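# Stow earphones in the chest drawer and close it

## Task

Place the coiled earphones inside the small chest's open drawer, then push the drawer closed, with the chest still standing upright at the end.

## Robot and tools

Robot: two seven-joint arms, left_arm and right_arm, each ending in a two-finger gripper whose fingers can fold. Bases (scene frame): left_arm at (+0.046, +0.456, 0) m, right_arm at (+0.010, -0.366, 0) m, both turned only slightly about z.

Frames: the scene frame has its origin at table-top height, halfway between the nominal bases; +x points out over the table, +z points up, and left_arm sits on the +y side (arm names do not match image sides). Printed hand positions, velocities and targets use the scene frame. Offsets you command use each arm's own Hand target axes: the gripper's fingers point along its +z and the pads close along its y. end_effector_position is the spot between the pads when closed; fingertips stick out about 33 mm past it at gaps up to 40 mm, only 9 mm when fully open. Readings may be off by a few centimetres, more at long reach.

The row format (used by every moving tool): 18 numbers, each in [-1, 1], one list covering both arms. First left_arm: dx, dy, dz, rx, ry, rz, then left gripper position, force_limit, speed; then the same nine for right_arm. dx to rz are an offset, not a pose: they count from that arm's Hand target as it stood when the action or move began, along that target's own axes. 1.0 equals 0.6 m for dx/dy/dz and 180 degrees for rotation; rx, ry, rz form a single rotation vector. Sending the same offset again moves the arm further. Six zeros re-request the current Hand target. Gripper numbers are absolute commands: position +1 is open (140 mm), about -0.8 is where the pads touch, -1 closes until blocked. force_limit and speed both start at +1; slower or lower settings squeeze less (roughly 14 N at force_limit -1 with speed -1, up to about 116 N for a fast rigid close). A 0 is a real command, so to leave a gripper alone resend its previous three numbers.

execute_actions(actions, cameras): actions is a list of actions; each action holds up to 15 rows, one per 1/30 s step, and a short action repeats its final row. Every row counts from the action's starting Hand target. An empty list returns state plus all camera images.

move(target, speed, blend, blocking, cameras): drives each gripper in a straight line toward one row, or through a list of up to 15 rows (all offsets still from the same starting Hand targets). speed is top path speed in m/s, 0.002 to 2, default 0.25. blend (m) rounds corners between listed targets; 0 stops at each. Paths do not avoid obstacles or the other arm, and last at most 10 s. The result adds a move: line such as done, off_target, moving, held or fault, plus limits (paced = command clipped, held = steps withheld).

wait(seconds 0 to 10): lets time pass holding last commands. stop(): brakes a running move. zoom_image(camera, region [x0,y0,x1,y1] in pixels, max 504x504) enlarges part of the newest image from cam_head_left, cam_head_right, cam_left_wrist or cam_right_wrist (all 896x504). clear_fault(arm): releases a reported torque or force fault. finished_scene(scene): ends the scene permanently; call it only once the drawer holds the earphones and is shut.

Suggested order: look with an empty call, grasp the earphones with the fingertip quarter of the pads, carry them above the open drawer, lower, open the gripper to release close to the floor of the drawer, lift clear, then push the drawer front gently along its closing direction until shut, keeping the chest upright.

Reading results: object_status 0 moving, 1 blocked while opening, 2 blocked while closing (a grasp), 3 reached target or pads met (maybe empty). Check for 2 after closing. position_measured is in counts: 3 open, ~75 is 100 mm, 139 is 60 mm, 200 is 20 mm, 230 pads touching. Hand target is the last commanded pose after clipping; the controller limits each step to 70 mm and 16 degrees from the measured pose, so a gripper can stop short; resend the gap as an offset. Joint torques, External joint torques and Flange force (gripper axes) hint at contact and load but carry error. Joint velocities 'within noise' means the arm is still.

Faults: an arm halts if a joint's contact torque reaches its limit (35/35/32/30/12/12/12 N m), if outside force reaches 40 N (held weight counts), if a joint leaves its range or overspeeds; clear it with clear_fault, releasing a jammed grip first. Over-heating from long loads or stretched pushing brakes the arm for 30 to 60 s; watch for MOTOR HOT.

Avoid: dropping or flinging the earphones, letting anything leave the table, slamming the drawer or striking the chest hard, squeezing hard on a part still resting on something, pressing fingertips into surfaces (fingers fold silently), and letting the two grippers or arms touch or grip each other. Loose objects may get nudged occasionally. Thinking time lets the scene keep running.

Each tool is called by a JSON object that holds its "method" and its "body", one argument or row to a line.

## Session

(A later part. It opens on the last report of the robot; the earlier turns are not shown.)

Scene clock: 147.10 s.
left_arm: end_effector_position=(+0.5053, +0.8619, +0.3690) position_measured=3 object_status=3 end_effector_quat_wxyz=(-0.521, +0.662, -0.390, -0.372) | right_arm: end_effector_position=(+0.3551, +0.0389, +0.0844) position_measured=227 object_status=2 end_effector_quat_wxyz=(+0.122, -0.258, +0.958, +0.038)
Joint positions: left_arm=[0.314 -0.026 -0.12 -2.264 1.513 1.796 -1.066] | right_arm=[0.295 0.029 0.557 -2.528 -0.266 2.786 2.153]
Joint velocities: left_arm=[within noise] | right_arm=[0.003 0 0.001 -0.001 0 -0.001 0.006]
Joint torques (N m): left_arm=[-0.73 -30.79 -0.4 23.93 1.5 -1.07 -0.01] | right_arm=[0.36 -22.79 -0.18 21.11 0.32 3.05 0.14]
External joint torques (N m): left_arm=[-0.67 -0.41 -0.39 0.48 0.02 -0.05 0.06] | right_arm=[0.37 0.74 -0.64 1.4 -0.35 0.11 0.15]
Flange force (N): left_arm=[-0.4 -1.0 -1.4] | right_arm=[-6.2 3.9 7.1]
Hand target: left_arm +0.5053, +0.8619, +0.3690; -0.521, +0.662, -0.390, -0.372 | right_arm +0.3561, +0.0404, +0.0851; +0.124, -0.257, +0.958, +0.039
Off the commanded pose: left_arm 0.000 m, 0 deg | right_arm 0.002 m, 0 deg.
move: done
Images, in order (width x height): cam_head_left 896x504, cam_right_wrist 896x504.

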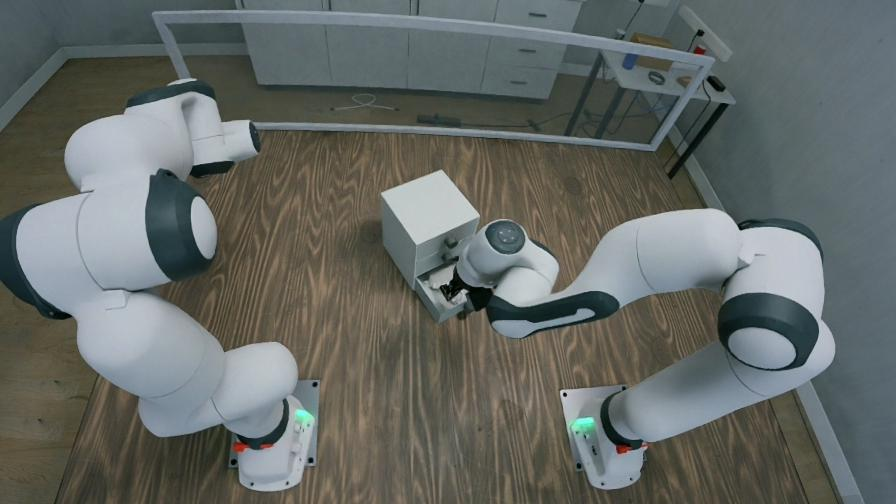

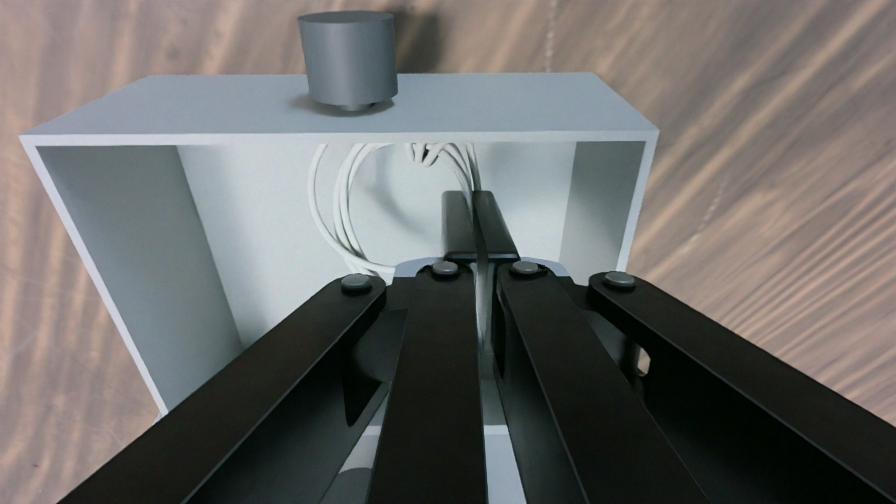

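{"method": "execute_actions", "body": {
  "actions": [
    [[0,0,0,0,0,0,1,1,1,0,0,0.012,0,0,0,-1,-0.5,-1]],
    [[0,0,0,0,0,0,1,1,1,0,0,0,0,0,0,-0.55,-1,-1]],
    [[0,0,0,0,0,0,1,1,1,0,0,0,0,0,0,-0.55,-1,-1]]
  ],
  "cameras": ["cam_right_wrist","cam_head_left"]
}}

{"method": "zoom_image", "body": {
  "camera": "cam_head_left",
  "region": [400, 200, 530, 330]
}}

Scene clock: 155.40 s.
left_arm: end_effector_position=(+0.5053, +0.8619, +0.3690) position_measured=3 object_status=3 end_effector_quat_wxyz=(-0.521, +0.662, -0.390, -0.372) | right_arm: end_effector_position=(+0.3572, +0.0397, +0.0775) position_measured=199 object_status=3 end_effector_quat_wxyz=(+0.122, -0.257, +0.958, +0.038)
Joint positions: left_arm=[0.314 -0.026 -0.12 -2.264 1.513 1.796 -1.066] | right_arm=[0.295 0.055 0.549 -2.522 -0.313 2.799 2.189]
Joint torques (N m): left_arm=[-0.82 -30.77 -0.35 23.91 1.51 -1.07 0] | right_arm=[0.3 -23.3 0.57 20.76 0.36 3 0.25]
External joint torques (N m): left_arm=[-0.91 -0.49 -0.49 0.56 0.03 -0.03 0.06] | right_arm=[0.2 0.72 -0.38 1.52 -0.3 0.09 0.26]
External joint torques at the end of the 1st action: left_arm=[-0.75 -0.41 -0.36 0.49 -0.01 -0.05 0.05] | right_arm=[0.66 0.76 -0.71 1.5 -0.25 0.2 0.3]
External joint torques at the end of the 2nd action: left_arm=[-0.89 -0.39 -0.54 0.53 0.01 -0.03 0.04] | right_arm=[0.32 0.84 -0.39 1.47 -0.38 0.08 0.26]
Flange force (N): left_arm=[-0.5 -1.1 -1.7] | right_arm=[-6.2 4.5 7.7]
Flange force at the end of the 1st action (N): left_arm=[-0.4 -1.0 -1.5] | right_arm=[-6.1 4.9 8.4]
Flange force at the end of the 2nd action (N): left_arm=[-0.2 -1.2 -1.7] | right_arm=[-6.4 4.9 8.6]
Hand target: left_arm +0.5053, +0.8619, +0.3690; -0.521, +0.662, -0.390, -0.372 | right_arm +0.3577, +0.0414, +0.0781; +0.124, -0.257, +0.958, +0.039
Off the commanded pose: left_arm 0.000 m, 0 deg | right_arm 0.002 m, 0 deg.
Step readings (end_effector_position of left_arm | right_arm; steps 1 to 15: 1st action; 16 to 30: 2nd action; 31 to 45: 3rd action):
0: (+0.5053, +0.8619, +0.3690) | (+0.3551, +0.0389, +0.0844)
1: (+0.5053, +0.8619, +0.3690) | (+0.3553, +0.0392, +0.0842)
2: (+0.5053, +0.8619, +0.3690) | (+0.3558, +0.0400, +0.0831)
4: (+0.5053, +0.8619, +0.3690) | (+0.3555, +0.0396, +0.0794)
8: (+0.5053, +0.8619, +0.3690) | (+0.3559, +0.0386, +0.0767)
15: (+0.5053, +0.8619, +0.3690) | (+0.3570, +0.0394, +0.0773)
16: (+0.5053, +0.8619, +0.3690) | (+0.3570, +0.0394, +0.0774)
17: (+0.5053, +0.8619, +0.3690) | (+0.3571, +0.0394, +0.0774)
19: (+0.5053, +0.8619, +0.3690) | (+0.3571, +0.0395, +0.0774)
23: (+0.5053, +0.8619, +0.3690) | (+0.3572, +0.0396, +0.0775)
30: (+0.5053, +0.8619, +0.3690) | (+0.3572, +0.0396, +0.0775)
31: (+0.5053, +0.8619, +0.3690) | (+0.3572, +0.0396, +0.0775)
32: (+0.5053, +0.8619, +0.3690) | (+0.3572, +0.0396, +0.0775)
34: (+0.5053, +0.8619, +0.3690) | (+0.3572, +0.0396, +0.0775)
38: (+0.5053, +0.8619, +0.3690) | (+0.3572, +0.0397, +0.0775)
45: (+0.5053, +0.8619, +0.3690) | (+0.3572, +0.0397, +0.0775)
Images, in order (width x height): cam_head_left 896x504, cam_right_wrist 896x504.

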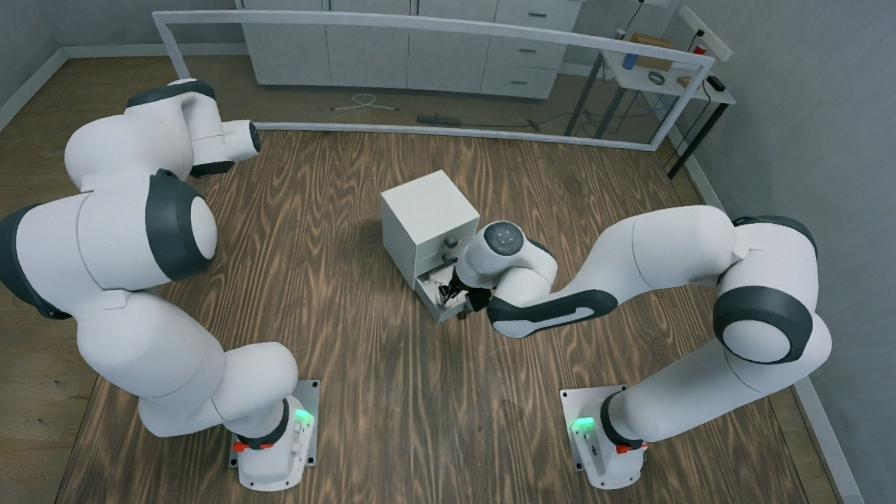

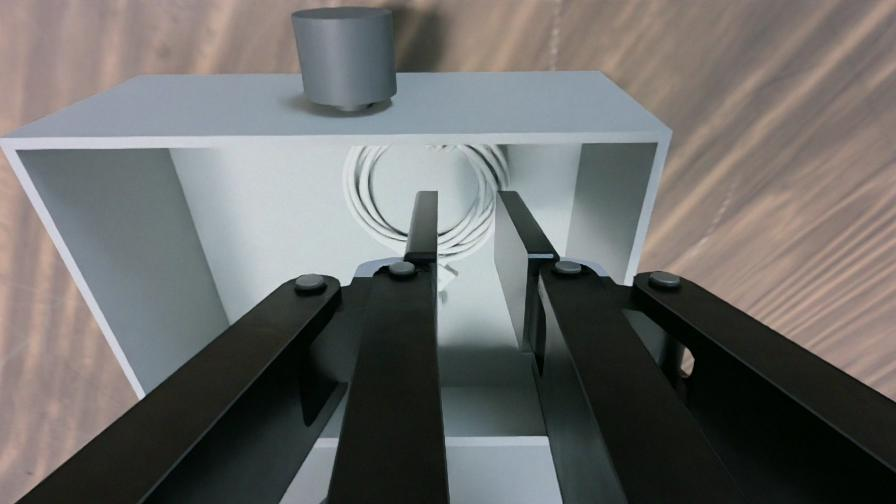

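Scaled by 3.877 from the camera's 896x504 image, which has a finer 1280x720 frame.

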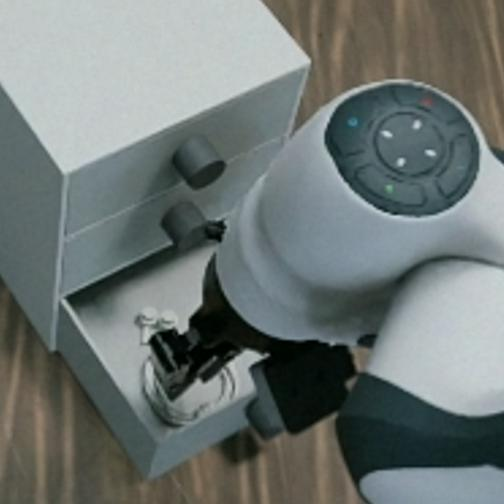

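{"method": "move", "body": {
  "target": [
    [0,0,0,0,0,0,1,1,1,0,0,-0.1,0,0,0,-0.55,-1,-1],
    [0,0,0,0,0,0,1,1,1,0,0,-0.333,0,0,0,-0.55,-1,-1]
  ],
  "speed": [0.06,0.15],
  "blend": [0.01,0],
  "cameras": ["cam_right_wrist","cam_head_left","cam_head_right"]
}}

{"method": "zoom_image", "body": {
  "camera": "cam_head_left",
  "region": [400, 200, 530, 330]
}}

{"method": "zoom_image", "body": {
  "camera": "cam_head_right",
  "region": [400, 200, 530, 330]
}}

Scene clock: 168.73 s.
left_arm: end_effector_position=(+0.5053, +0.8619, +0.3690) position_measured=3 object_status=3 end_effector_quat_wxyz=(-0.521, +0.662, -0.390, -0.372) | right_arm: end_effector_position=(+0.3153, +0.0144, +0.2717) position_measured=199 object_status=3 end_effector_quat_wxyz=(+0.126, -0.253, +0.958, +0.041)
Joint positions: left_arm=[0.314 -0.026 -0.12 -2.264 1.513 1.796 -1.066] | right_arm=[0.488 -0.468 0.402 -2.46 0.123 2.276 1.879]
Joint velocities: left_arm=[within noise] | right_arm=[0 -0.001 0 -0.001 0 -0.005 -0.004]
Joint torques (N m): left_arm=[-0.79 -30.77 -0.39 23.88 1.51 -1.08 0.02] | right_arm=[0.56 -14.09 -5.43 25.88 0.74 2.58 -0.21]
External joint torques (N m): left_arm=[-0.81 -0.41 -0.46 0.45 0.02 -0.05 0.08] | right_arm=[0.56 0.09 -0.12 1.29 0 -0.45 -0.2]
Flange force (N): left_arm=[-0.4 -0.9 -1.6] | right_arm=[-3.4 1.2 -3.0]
Hand target: left_arm +0.5053, +0.8619, +0.3690; -0.521, +0.662, -0.390, -0.372 | right_arm +0.3141, +0.0137, +0.2711; +0.124, -0.257, +0.958, +0.039
Off the commanded pose: left_arm 0.000 m, 0 deg | right_arm 0.001 m, 0 deg.
move: done
Images, in order (width x height): cam_head_left 896x504, cam_head_right 896x504, cam_right_wrist 896x504.

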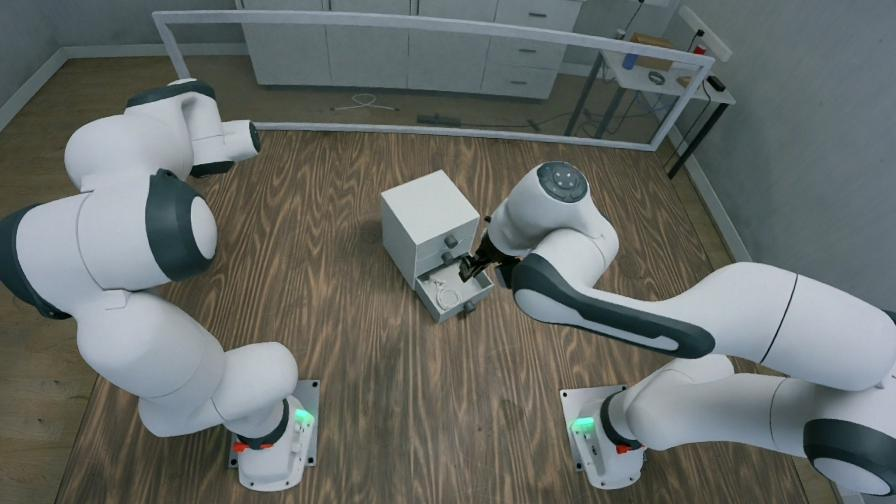

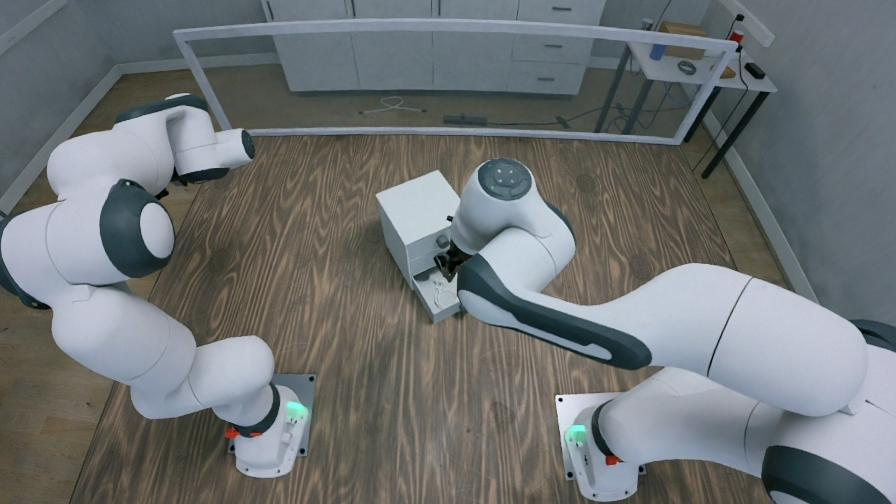

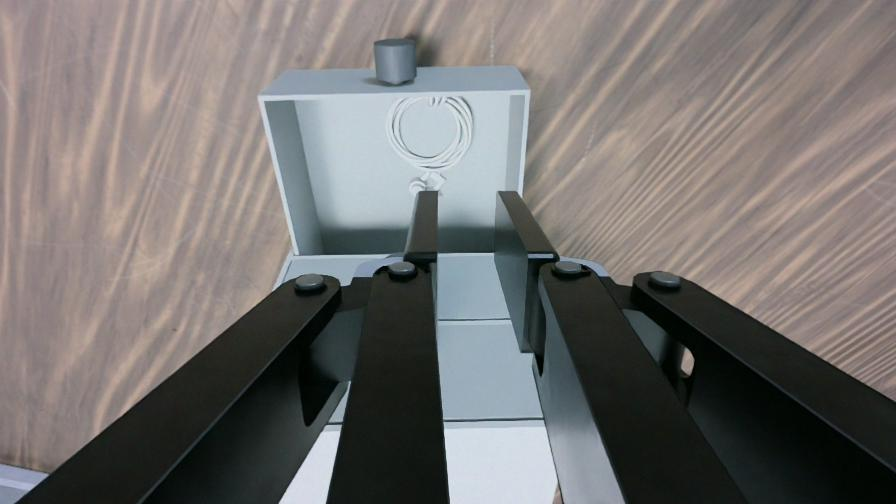

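Scaled by 3.877 from the camera's 896x504 image, which has a finer 1280x720 frame.

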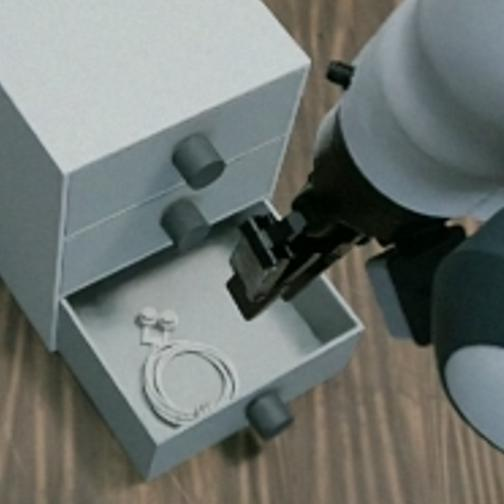

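Scaled by 3.877 from the camera's 896x504 image, which has a finer 1280x720 frame.

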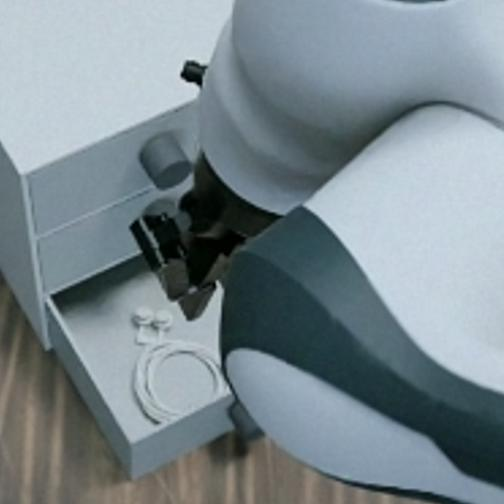

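{"method": "move", "body": {
  "target": [
    [0,0,0,0,0,0,1,1,1,0.166,-0.067,-0.008,0,-0.111,0,-0.85,-1,0],
    [0,0,0,0,0,0,1,1,1,0.2148,-0.0653,0.2895,0,-0.111,0,-0.85,-1,0]
  ],
  "speed": 0.15,
  "cameras": ["cam_right_wrist","cam_head_left","cam_head_right"]
}}

{"method": "zoom_image", "body": {
  "camera": "cam_head_left",
  "region": [400, 200, 530, 330]
}}

Scene clock: 188.13 s.
left_arm: end_effector_position=(+0.5053, +0.8619, +0.3690) position_measured=3 object_status=3 end_effector_quat_wxyz=(-0.521, +0.662, -0.390, -0.372) | right_arm: end_effector_position=(+0.2648, -0.0583, +0.0706) position_measured=233 object_status=3 end_effector_quat_wxyz=(+0.290, -0.243, +0.922, +0.083)
Joint positions: left_arm=[0.314 -0.026 -0.12 -2.264 1.513 1.796 -1.066] | right_arm=[0.012 -0.945 1.646 -2.965 1.962 2.757 0.939]
Joint velocities: left_arm=[within noise] | right_arm=[0 0 0 -0.001 0.001 0 -0.006]
Joint torques (N m): left_arm=[-0.82 -30.74 -0.39 23.92 1.5 -1.06 0.03] | right_arm=[0.79 7.8 -13.88 4.62 0.41 2.78 -0.23]
External joint torques (N m): left_arm=[-0.89 -0.42 -0.51 0.57 0.03 -0.02 0.1] | right_arm=[0.77 -1.29 0.83 -0.07 0.33 -0.44 -0.22]
Flange force (N): left_arm=[-0.4 -1.3 -1.7] | right_arm=[0.0 0.0 0.0]
Hand target: left_arm +0.5053, +0.8619, +0.3690; -0.521, +0.662, -0.390, -0.372 | right_arm +0.2637, -0.0582, +0.0696; +0.289, -0.246, +0.922, +0.083
Off the commanded pose: left_arm 0.000 m, 0 deg | right_arm 0.001 m, 0 deg.
move: done
Images, in order (width x height): cam_head_left 896x504, cam_head_right 896x504, cam_right_wrist 896x504.

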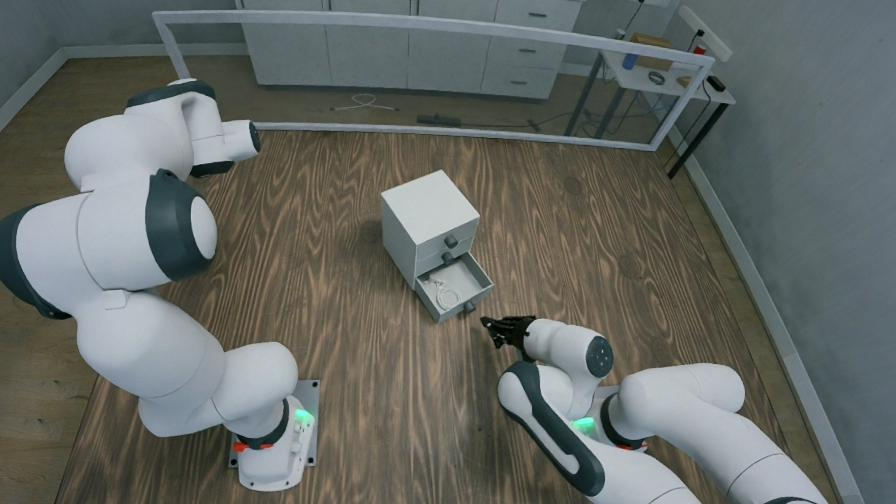

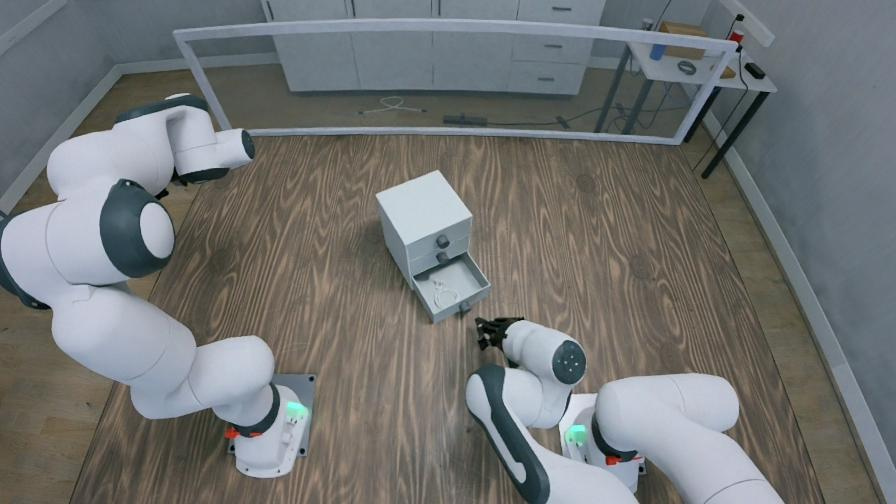

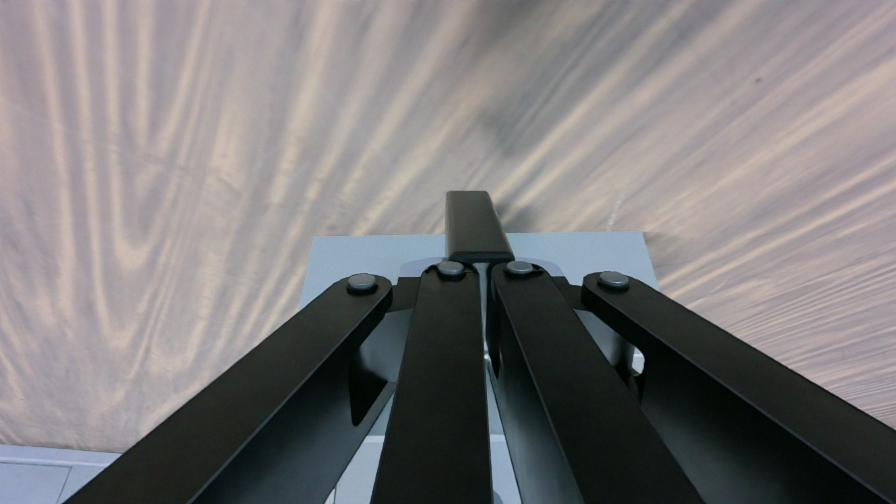

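Scaled by 3.877 from the camera's 896x504 image, which has a finer 1280x720 frame.

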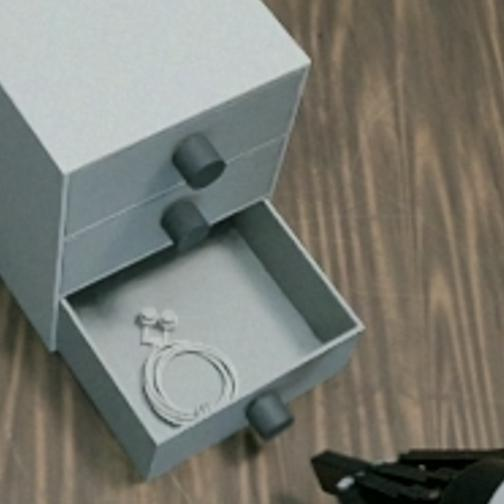

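{"method": "move", "body": {
  "target": [0,0,0,0,0,0,1,1,1,-0.0819,0,0.0574,0,0,0,-0.85,-1,0],
  "speed": 0.05,
  "cameras": ["cam_right_wrist","cam_head_left","cam_head_right"]
}}

{"method": "zoom_image", "body": {
  "camera": "cam_head_left",
  "region": [400, 200, 530, 330]
}}

Scene clock: 197.00 s.
left_arm: end_effector_position=(+0.5053, +0.8619, +0.3690) position_measured=3 object_status=3 end_effector_quat_wxyz=(-0.521, +0.662, -0.390, -0.372) | right_arm: end_effector_position=(+0.3161, -0.0291, +0.0703) position_measured=233 object_status=3 end_effector_quat_wxyz=(+0.289, -0.243, +0.922, +0.082)
Joint positions: left_arm=[0.314 -0.026 -0.12 -2.264 1.513 1.796 -1.066] | right_arm=[-0.276 -1.015 1.679 -2.817 1.974 2.648 0.801]
Joint velocities: left_arm=[within noise] | right_arm=[0 -0.001 -0.001 0.001 -0.001 0 -0.006]
Joint torques (N m): left_arm=[-0.83 -30.79 -0.37 23.85 1.49 -1.09 0.04] | right_arm=[-0.1 10.24 -17.39 6.11 0.48 2.71 -0.22]
External joint torques (N m): left_arm=[-0.91 -0.43 -0.5 0.45 0.01 -0.04 0.1] | right_arm=[-0.09 -1.44 0.94 0.74 0.33 -0.39 -0.2]
Flange force (N): left_arm=[-0.5 -0.9 -1.8] | right_arm=[1.4 -1.1 10.4]
Hand target: left_arm +0.5053, +0.8619, +0.3690; -0.521, +0.662, -0.390, -0.372 | right_arm +0.3156, -0.0281, +0.0695; +0.289, -0.246, +0.922, +0.083
Off the commanded pose: left_arm 0.000 m, 0 deg | right_arm 0.001 m, 0 deg.
move: done
Images, in order (width x height): cam_head_left 896x504, cam_head_right 896x504, cam_right_wrist 896x504.

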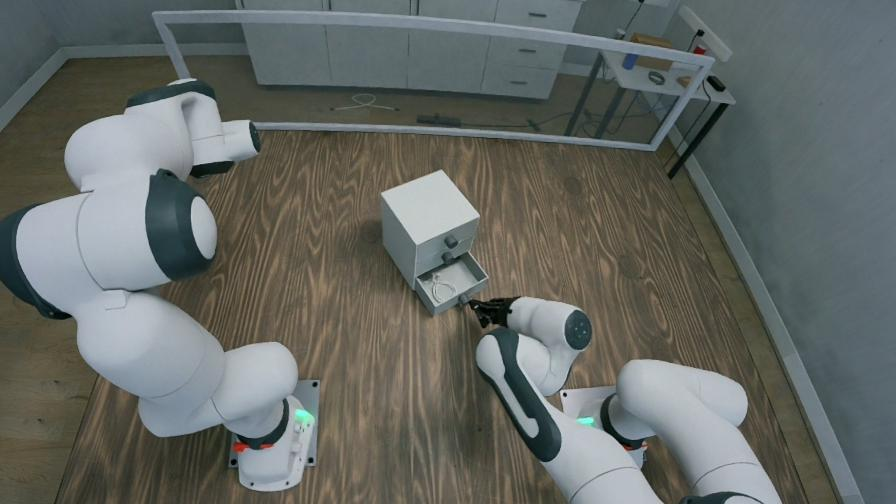

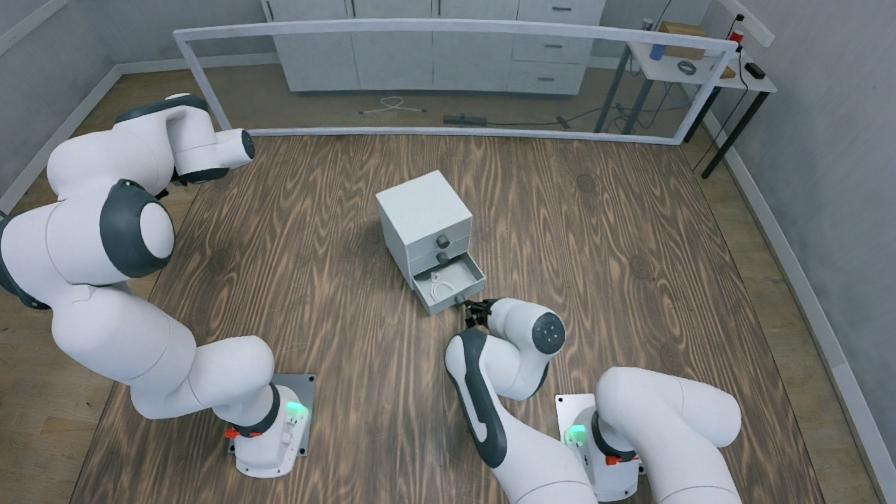

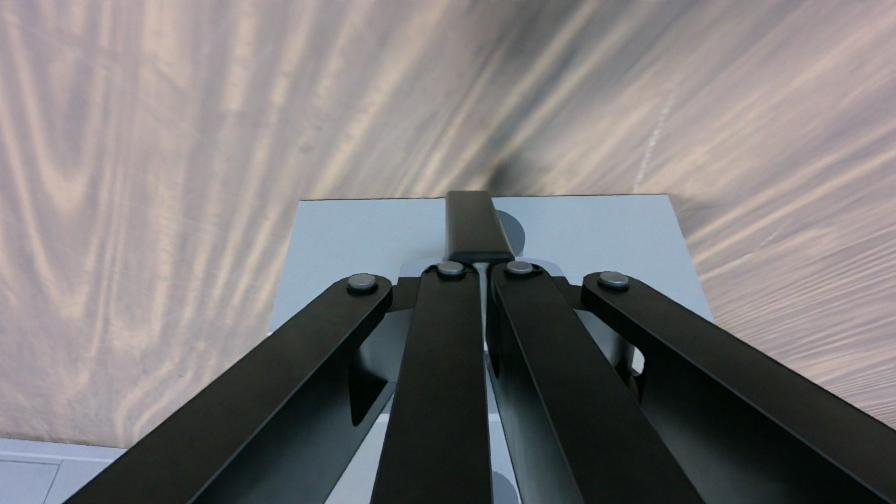

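Scaled by 3.877 from the camera's 896x504 image, which has a finer 1280x720 frame.

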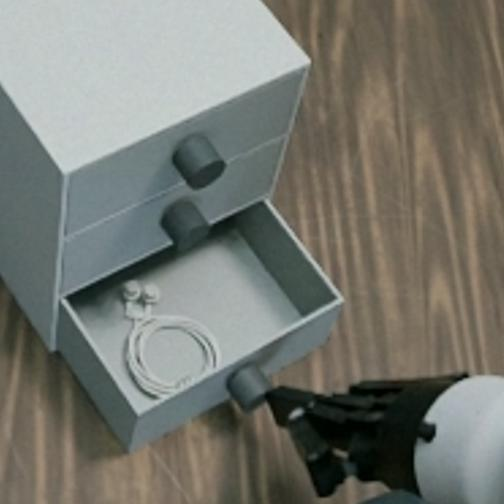

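{"method": "move", "body": {
  "target": [
    [0,0,0,0,0,0,1,1,1,0.0109,0,-0.0076,0,0,0,-0.85,-1,0],
    [0,0,0,0,0,0,1,1,1,0.0109,0.0133,-0.0076,0,0,0,-0.85,-1,0],
    [0,0,0,0,0,0,1,1,1,-0.0956,0.0133,0.067,0,0,0,-0.85,-1,0]
  ],
  "speed": 0.05,
  "blend": [0.002,0.002,0],
  "cameras": ["cam_right_wrist","cam_head_left"]
}}

{"method": "zoom_image", "body": {
  "camera": "cam_head_left",
  "region": [400, 200, 530, 330]
}}

Scene clock: 205.23 s.
left_arm: end_effector_position=(+0.5053, +0.8619, +0.3690) position_measured=3 object_status=3 end_effector_quat_wxyz=(-0.521, +0.662, -0.390, -0.372) | right_arm: end_effector_position=(+0.3729, +0.0134, +0.0707) position_measured=233 object_status=3 end_effector_quat_wxyz=(+0.290, -0.240, +0.922, +0.085)
Joint positions: left_arm=[0.314 -0.026 -0.12 -2.264 1.513 1.796 -1.066] | right_arm=[-0.548 -1.052 1.729 -2.623 1.946 2.593 0.753]
Joint velocities: left_arm=[within noise] | right_arm=[0 0.001 0 -0.001 -0.001 0 -0.006]
Joint torques (N m): left_arm=[-0.83 -30.76 -0.34 23.96 1.49 -1.1 0.08] | right_arm=[-0.08 13.98 -21.13 7.23 -0.08 2.63 -0.23]
External joint torques (N m): left_arm=[-0.8 -0.59 -0.36 0.68 0.02 -0.08 0.15] | right_arm=[-0.05 -1.49 0.95 0.92 -0.29 -0.41 -0.22]
Flange force (N): left_arm=[-0.8 -1.4 -1.6] | right_arm=[-1.0 0.7 7.0]
Hand target: left_arm +0.5053, +0.8619, +0.3690; -0.521, +0.662, -0.390, -0.372 | right_arm +0.3722, +0.0139, +0.0695; +0.289, -0.246, +0.922, +0.083
Off the commanded pose: left_arm 0.000 m, 0 deg | right_arm 0.001 m, 1 deg.
move: done
Images, in order (width x height): cam_head_left 896x504, cam_right_wrist 896x504.

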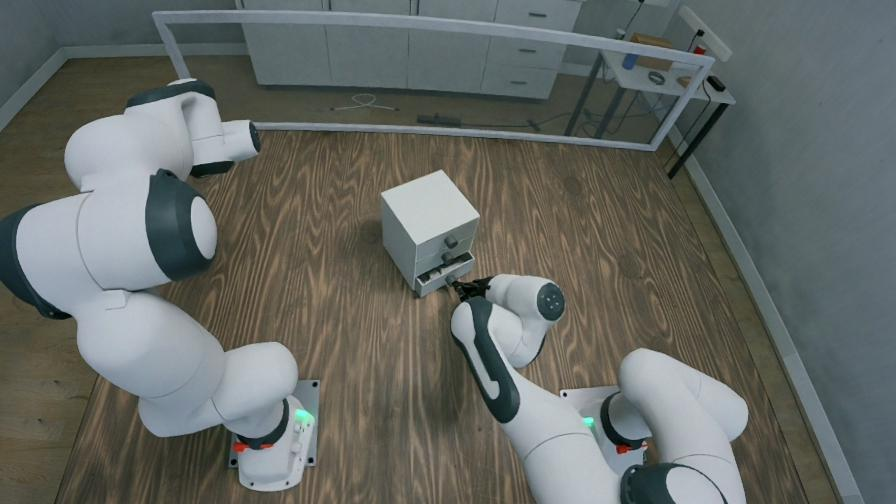

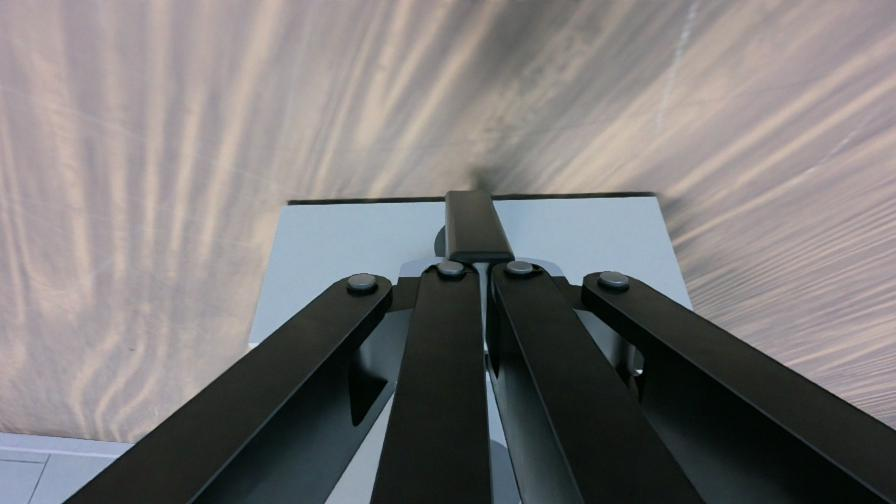

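Scaled by 3.877 from the camera's 896x504 image, which has a finer 1280x720 frame.

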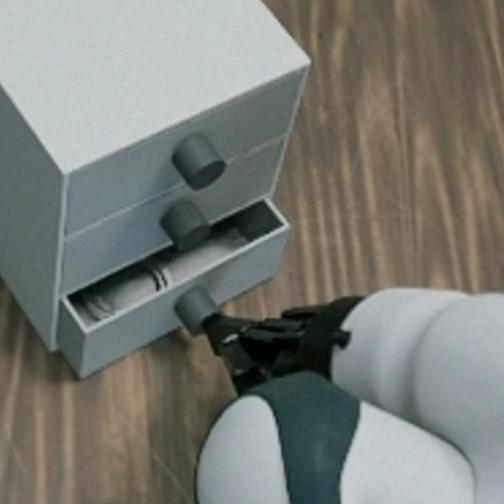

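{"method": "move", "body": {
  "target": [0,0,0,0,0,0,1,1,1,-0.0341,-0.002,0.0239,0,0,0,-0.85,-1,0],
  "speed": 0.04,
  "cameras": ["cam_head_left"]
}}

{"method": "zoom_image", "body": {
  "camera": "cam_head_left",
  "region": [400, 200, 530, 330]
}}

Scene clock: 210.47 s.
left_arm: end_effector_position=(+0.5053, +0.8619, +0.3690) position_measured=3 object_status=3 end_effector_quat_wxyz=(-0.521, +0.662, -0.390, -0.372) | right_arm: end_effector_position=(+0.3948, +0.0252, +0.0706) position_measured=233 object_status=3 end_effector_quat_wxyz=(+0.290, -0.240, +0.922, +0.085)
Joint positions: left_arm=[0.314 -0.026 -0.12 -2.264 1.513 1.796 -1.066] | right_arm=[-0.638 -1.064 1.745 -2.557 1.934 2.575 0.739]
Joint velocities: left_arm=[within noise] | right_arm=[-0.001 0.001 0.001 0.001 0.001 -0.001 -0.007]
Joint torques (N m): left_arm=[-0.81 -30.77 -0.42 23.91 1.49 -1.09 -0.02] | right_arm=[-0.51 15.38 -22.1 7.66 -0.03 2.67 -0.19]
External joint torques (N m): left_arm=[-0.82 -0.57 -0.47 0.56 0.02 -0.06 0.04] | right_arm=[-0.57 -1.57 1.16 1 -0.27 -0.36 -0.17]
Flange force (N): left_arm=[-0.6 -0.9 -1.7] | right_arm=[-2.0 0.6 9.3]
Hand target: left_arm +0.5053, +0.8619, +0.3690; -0.521, +0.662, -0.390, -0.372 | right_arm +0.3945, +0.0254, +0.0695; +0.289, -0.246, +0.922, +0.083
Off the commanded pose: left_arm 0.000 m, 0 deg | right_arm 0.001 m, 1 deg.
move: done
Images, in order (width x height): cam_head_left 896x504.

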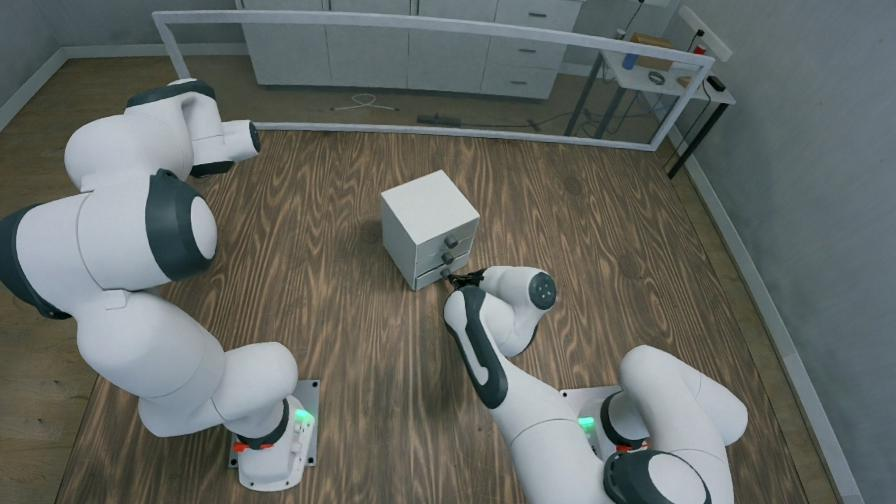

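Scaled by 3.877 from the camera's 896x504 image, which has a finer 1280x720 frame.

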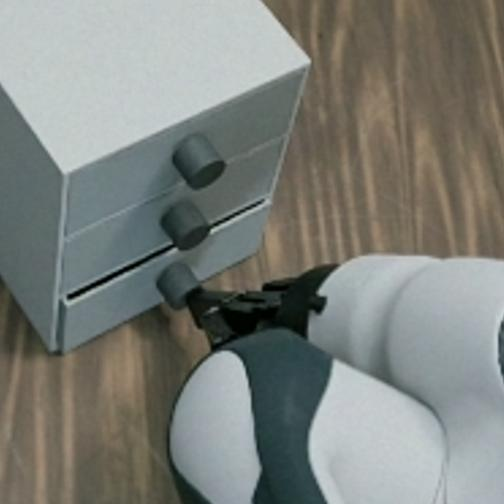

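{"method": "execute_actions", "body": {
  "actions": [
    [[0,0,0,0,0,0,1,1,1,-0.0034,0,0.0024,0,0,0,-0.85,-1,0]],
    [[0,0,0,0,0,0,1,1,1,-0.0034,0,0.0024,0,0,0,-0.85,-1,0]],
    [[0,0,0,0,0,0,1,1,1,-0.0027,0,0.0019,0,0,0,-0.85,-1,0]]
  ],
  "cameras": ["cam_head_left"]
}}

{"method": "zoom_image", "body": {
  "camera": "cam_head_left",
  "region": [400, 200, 530, 330]
}}

Scene clock: 228.67 s.
left_arm: end_effector_position=(+0.5053, +0.8619, +0.3690) position_measured=3 object_status=3 end_effector_quat_wxyz=(-0.521, +0.662, -0.390, -0.372) | right_arm: end_effector_position=(+0.4005, +0.0291, +0.0704) position_measured=233 object_status=3 end_effector_quat_wxyz=(+0.290, -0.242, +0.922, +0.085)
Joint positions: left_arm=[0.314 -0.026 -0.12 -2.264 1.513 1.796 -1.066] | right_arm=[-0.662 -1.066 1.751 -2.537 1.929 2.572 0.734]
Joint torques (N m): left_arm=[-0.79 -30.76 -0.41 23.9 1.49 -1.07 0.06] | right_arm=[-0.57 16.01 -22.63 7.58 -0.01 2.76 -0.23]
External joint torques (N m): left_arm=[-0.79 -0.39 -0.46 0.45 0.01 -0.04 0.12] | right_arm=[-0.56 -1.39 0.92 0.86 -0.26 -0.27 -0.22]
External joint torques at the end of the 1st action: left_arm=[-0.78 -0.3 -0.39 0.5 0 -0.04 0.07] | right_arm=[-0.2 -1.33 0.94 0.88 -0.3 -0.31 -0.2]
External joint torques at the end of the 2nd action: left_arm=[-0.84 -0.54 -0.44 0.6 0.02 -0.04 0.02] | right_arm=[-0.22 -1.27 0.94 0.84 -0.3 -0.32 -0.26]
Flange force (N): left_arm=[-0.4 -1.0 -1.6] | right_arm=[-1.9 0.3 8.0]
Flange force at the end of the 1st action (N): left_arm=[-0.1 -1.3 -1.4] | right_arm=[-1.4 0.7 6.8]
Flange force at the end of the 2nd action (N): left_arm=[-0.5 -1.1 -1.6] | right_arm=[-1.4 0.5 6.7]
Hand target: left_arm +0.5053, +0.8619, +0.3690; -0.521, +0.662, -0.390, -0.372 | right_arm +0.4005, +0.0289, +0.0694; +0.289, -0.246, +0.922, +0.083
Off the commanded pose: left_arm 0.000 m, 0 deg | right_arm 0.001 m, 1 deg.
Step readings (end_effector_position of left_arm | right_arm; steps 1 to 15: 1st action; 16 to 30: 2nd action; 31 to 45: 3rd action):
0: (+0.5053, +0.8619, +0.3690) | (+0.3949, +0.0252, +0.0706)
1: (+0.5053, +0.8619, +0.3690) | (+0.3950, +0.0253, +0.0706)
2: (+0.5053, +0.8619, +0.3690) | (+0.3955, +0.0257, +0.0705)
4: (+0.5053, +0.8619, +0.3690) | (+0.3964, +0.0261, +0.0706)
8: (+0.5053, +0.8619, +0.3690) | (+0.3969, +0.0264, +0.0706)
15: (+0.5053, +0.8619, +0.3690) | (+0.3970, +0.0265, +0.0706)
16: (+0.5053, +0.8619, +0.3690) | (+0.3971, +0.0266, +0.0705)
17: (+0.5053, +0.8619, +0.3690) | (+0.3976, +0.0270, +0.0705)
19: (+0.5053, +0.8619, +0.3690) | (+0.3985, +0.0274, +0.0705)
23: (+0.5053, +0.8619, +0.3690) | (+0.3990, +0.0277, +0.0705)
30: (+0.5053, +0.8619, +0.3690) | (+0.3991, +0.0278, +0.0705)
31: (+0.5053, +0.8619, +0.3690) | (+0.3992, +0.0279, +0.0705)
32: (+0.5053, +0.8619, +0.3690) | (+0.3996, +0.0282, +0.0705)
34: (+0.5053, +0.8619, +0.3690) | (+0.4002, +0.0286, +0.0704)
38: (+0.5053, +0.8619, +0.3690) | (+0.4004, +0.0290, +0.0704)
45: (+0.5053, +0.8619, +0.3690) | (+0.4005, +0.0291, +0.0704)
Images, in order (width x height): cam_head_left 896x504.

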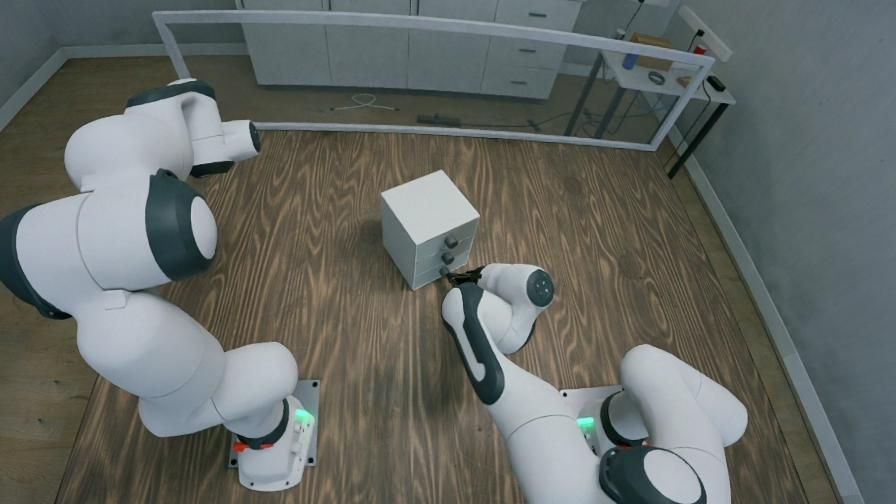

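Scaled by 3.877 from the camera's 896x504 image, which has a finer 1280x720 frame.

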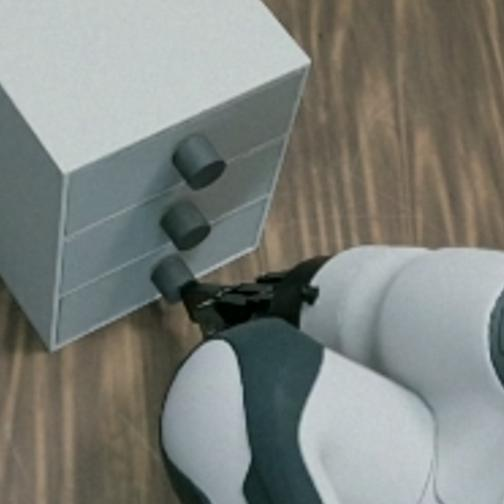

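Nearly flush. Two more small steps.

{"method": "execute_actions", "body": {
  "actions": [
    [[0,0,0,0,0,0,1,1,1,-0.0027,0,0.0019,0,0,0,-0.85,-1,0]],
    [[0,0,0,0,0,0,1,1,1,-0.0022,0,0.0015,0,0,0,-0.85,-1,0]]
  ]
}}

{"method": "execute_actions", "body": {
  "actions": [
    [[0,0,0,0,0,0,1,1,1,-0.0022,0,0.0015,0,0,0,-0.85,-1,0]]
  ],
  "cameras": ["cam_head_left"]
}}

{"method": "zoom_image", "body": {
  "camera": "cam_head_left",
  "region": [400, 200, 530, 330]
}}

Scene clock: 233.17 s.
left_arm: end_effector_position=(+0.5053, +0.8619, +0.3690) position_measured=3 object_status=3 end_effector_quat_wxyz=(-0.521, +0.662, -0.390, -0.372) | right_arm: end_effector_position=(+0.4030, +0.0301, +0.0701) position_measured=233 object_status=3 end_effector_quat_wxyz=(+0.289, -0.242, +0.922, +0.085)
Joint positions: left_arm=[0.314 -0.026 -0.12 -2.264 1.513 1.796 -1.066] | right_arm=[-0.673 -1.067 1.753 -2.529 1.925 2.57 0.733]
Joint torques (N m): left_arm=[-0.77 -30.82 -0.34 23.88 1.49 -1.08 0] | right_arm=[-1.49 15.72 -22.58 8.94 0.22 2.8 -0.19]
External joint torques (N m): left_arm=[-0.86 -0.63 -0.47 0.59 0.02 -0.04 0.07] | right_arm=[-1.53 -1.88 1 2.14 -0.03 -0.21 -0.17]
External joint torques at the end of the 1st action: left_arm=[-0.89 -0.44 -0.5 0.59 0.01 -0.02 0.07] | right_arm=[-1.69 -1.82 1.02 1.94 -0.04 -0.2 -0.17]
Flange force (N): left_arm=[-0.8 -0.9 -1.8] | right_arm=[-5.2 0.5 15.4]
Flange force at the end of the 1st action (N): left_arm=[-0.3 -1.3 -1.7] | right_arm=[-5.2 0.2 15.5]
Hand target: left_arm +0.5053, +0.8619, +0.3690; -0.521, +0.662, -0.390, -0.372 | right_arm +0.4036, +0.0307, +0.0695; +0.289, -0.246, +0.922, +0.083
Off the commanded pose: left_arm 0.000 m, 0 deg | right_arm 0.001 m, 0 deg.
Step readings (end_effector_position of left_arm | right_arm; steps 1 to 15: 1st action; 16 to 30: 2nd action):
0: (+0.5053, +0.8619, +0.3690) | (+0.4005, +0.0291, +0.0704)
1: (+0.5053, +0.8619, +0.3690) | (+0.4005, +0.0292, +0.0704)
2: (+0.5053, +0.8619, +0.3690) | (+0.4008, +0.0295, +0.0703)
4: (+0.5053, +0.8619, +0.3690) | (+0.4012, +0.0296, +0.0702)
8: (+0.5053, +0.8619, +0.3690) | (+0.4015, +0.0296, +0.0701)
15: (+0.5053, +0.8619, +0.3690) | (+0.4015, +0.0296, +0.0701)
16: (+0.5053, +0.8619, +0.3690) | (+0.4015, +0.0296, +0.0701)
17: (+0.5053, +0.8619, +0.3690) | (+0.4019, +0.0298, +0.0700)
19: (+0.5053, +0.8619, +0.3690) | (+0.4025, +0.0299, +0.0700)
23: (+0.5053, +0.8619, +0.3690) | (+0.4029, +0.0300, +0.0701)
30: (+0.5053, +0.8619, +0.3690) | (+0.4030, +0.0301, +0.0701)

Scene clock: 233.87 s.
left_arm: end_effector_position=(+0.5053, +0.8619, +0.3690) position_measured=3 object_status=3 end_effector_quat_wxyz=(-0.521, +0.662, -0.390, -0.372) | right_arm: end_effector_position=(+0.4045, +0.0306, +0.0701) position_measured=233 object_status=3 end_effector_quat_wxyz=(+0.289, -0.242, +0.922, +0.084)
Joint positions: left_arm=[0.314 -0.026 -0.12 -2.264 1.513 1.796 -1.066] | right_arm=[-0.678 -1.067 1.754 -2.525 1.924 2.569 0.733]
Joint torques (N m): left_arm=[-0.83 -30.75 -0.34 23.86 1.5 -1.07 0] | right_arm=[-1.38 15.87 -22.66 9.07 0.25 2.81 -0.21]
External joint torques (N m): left_arm=[-0.73 -0.35 -0.28 0.44 0.01 -0.05 0.07] | right_arm=[-1.43 -1.82 0.99 2.27 0 -0.2 -0.2]
Flange force (N): left_arm=[-0.3 -1.0 -1.3] | right_arm=[-5.2 0.7 15.4]
Hand target: left_arm +0.5053, +0.8619, +0.3690; -0.521, +0.662, -0.390, -0.372 | right_arm +0.4050, +0.0315, +0.0695; +0.289, -0.246, +0.922, +0.083
Off the commanded pose: left_arm 0.000 m, 0 deg | right_arm 0.001 m, 0 deg.
Step readings (end_effector_position of left_arm | right_arm):
0: (+0.5053, +0.8619, +0.3690) | (+0.4030, +0.0301, +0.0701)
1: (+0.5053, +0.8619, +0.3690) | (+0.4030, +0.0301, +0.0700)
2: (+0.5053, +0.8619, +0.3690) | (+0.4034, +0.0303, +0.0700)
4: (+0.5053, +0.8619, +0.3690) | (+0.4040, +0.0305, +0.0701)
8: (+0.5053, +0.8619, +0.3690) | (+0.4044, +0.0306, +0.0701)
15: (+0.5053, +0.8619, +0.3690) | (+0.4044, +0.0306, +0.0701)
Images, in order (width x height): cam_head_left 896x504.

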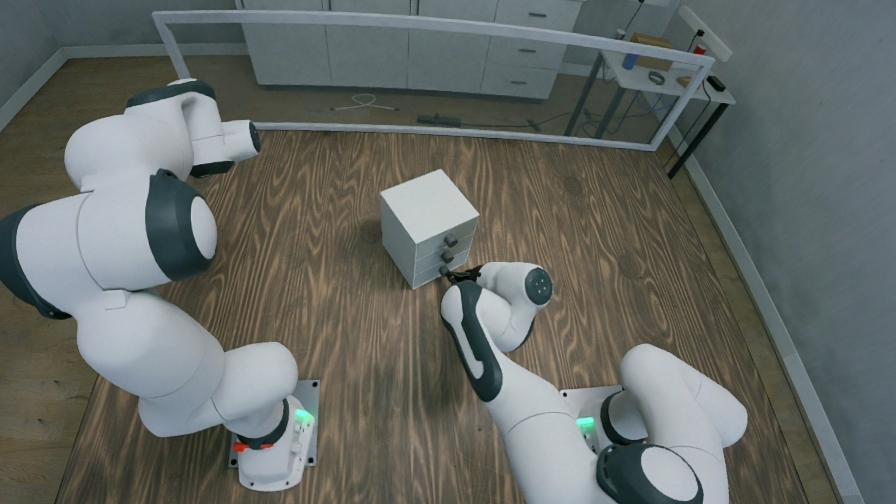

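Scaled by 3.877 from the camera's 896x504 image, which has a finer 1280x720 frame.

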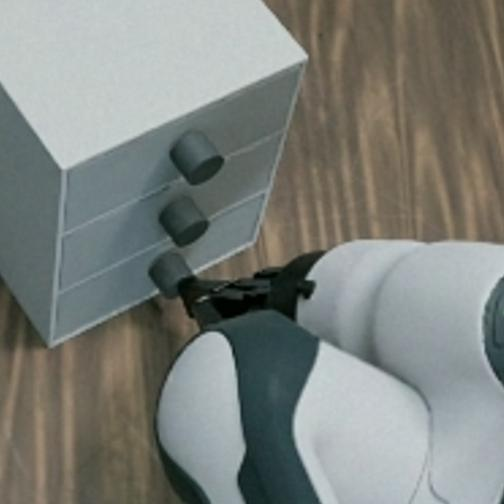

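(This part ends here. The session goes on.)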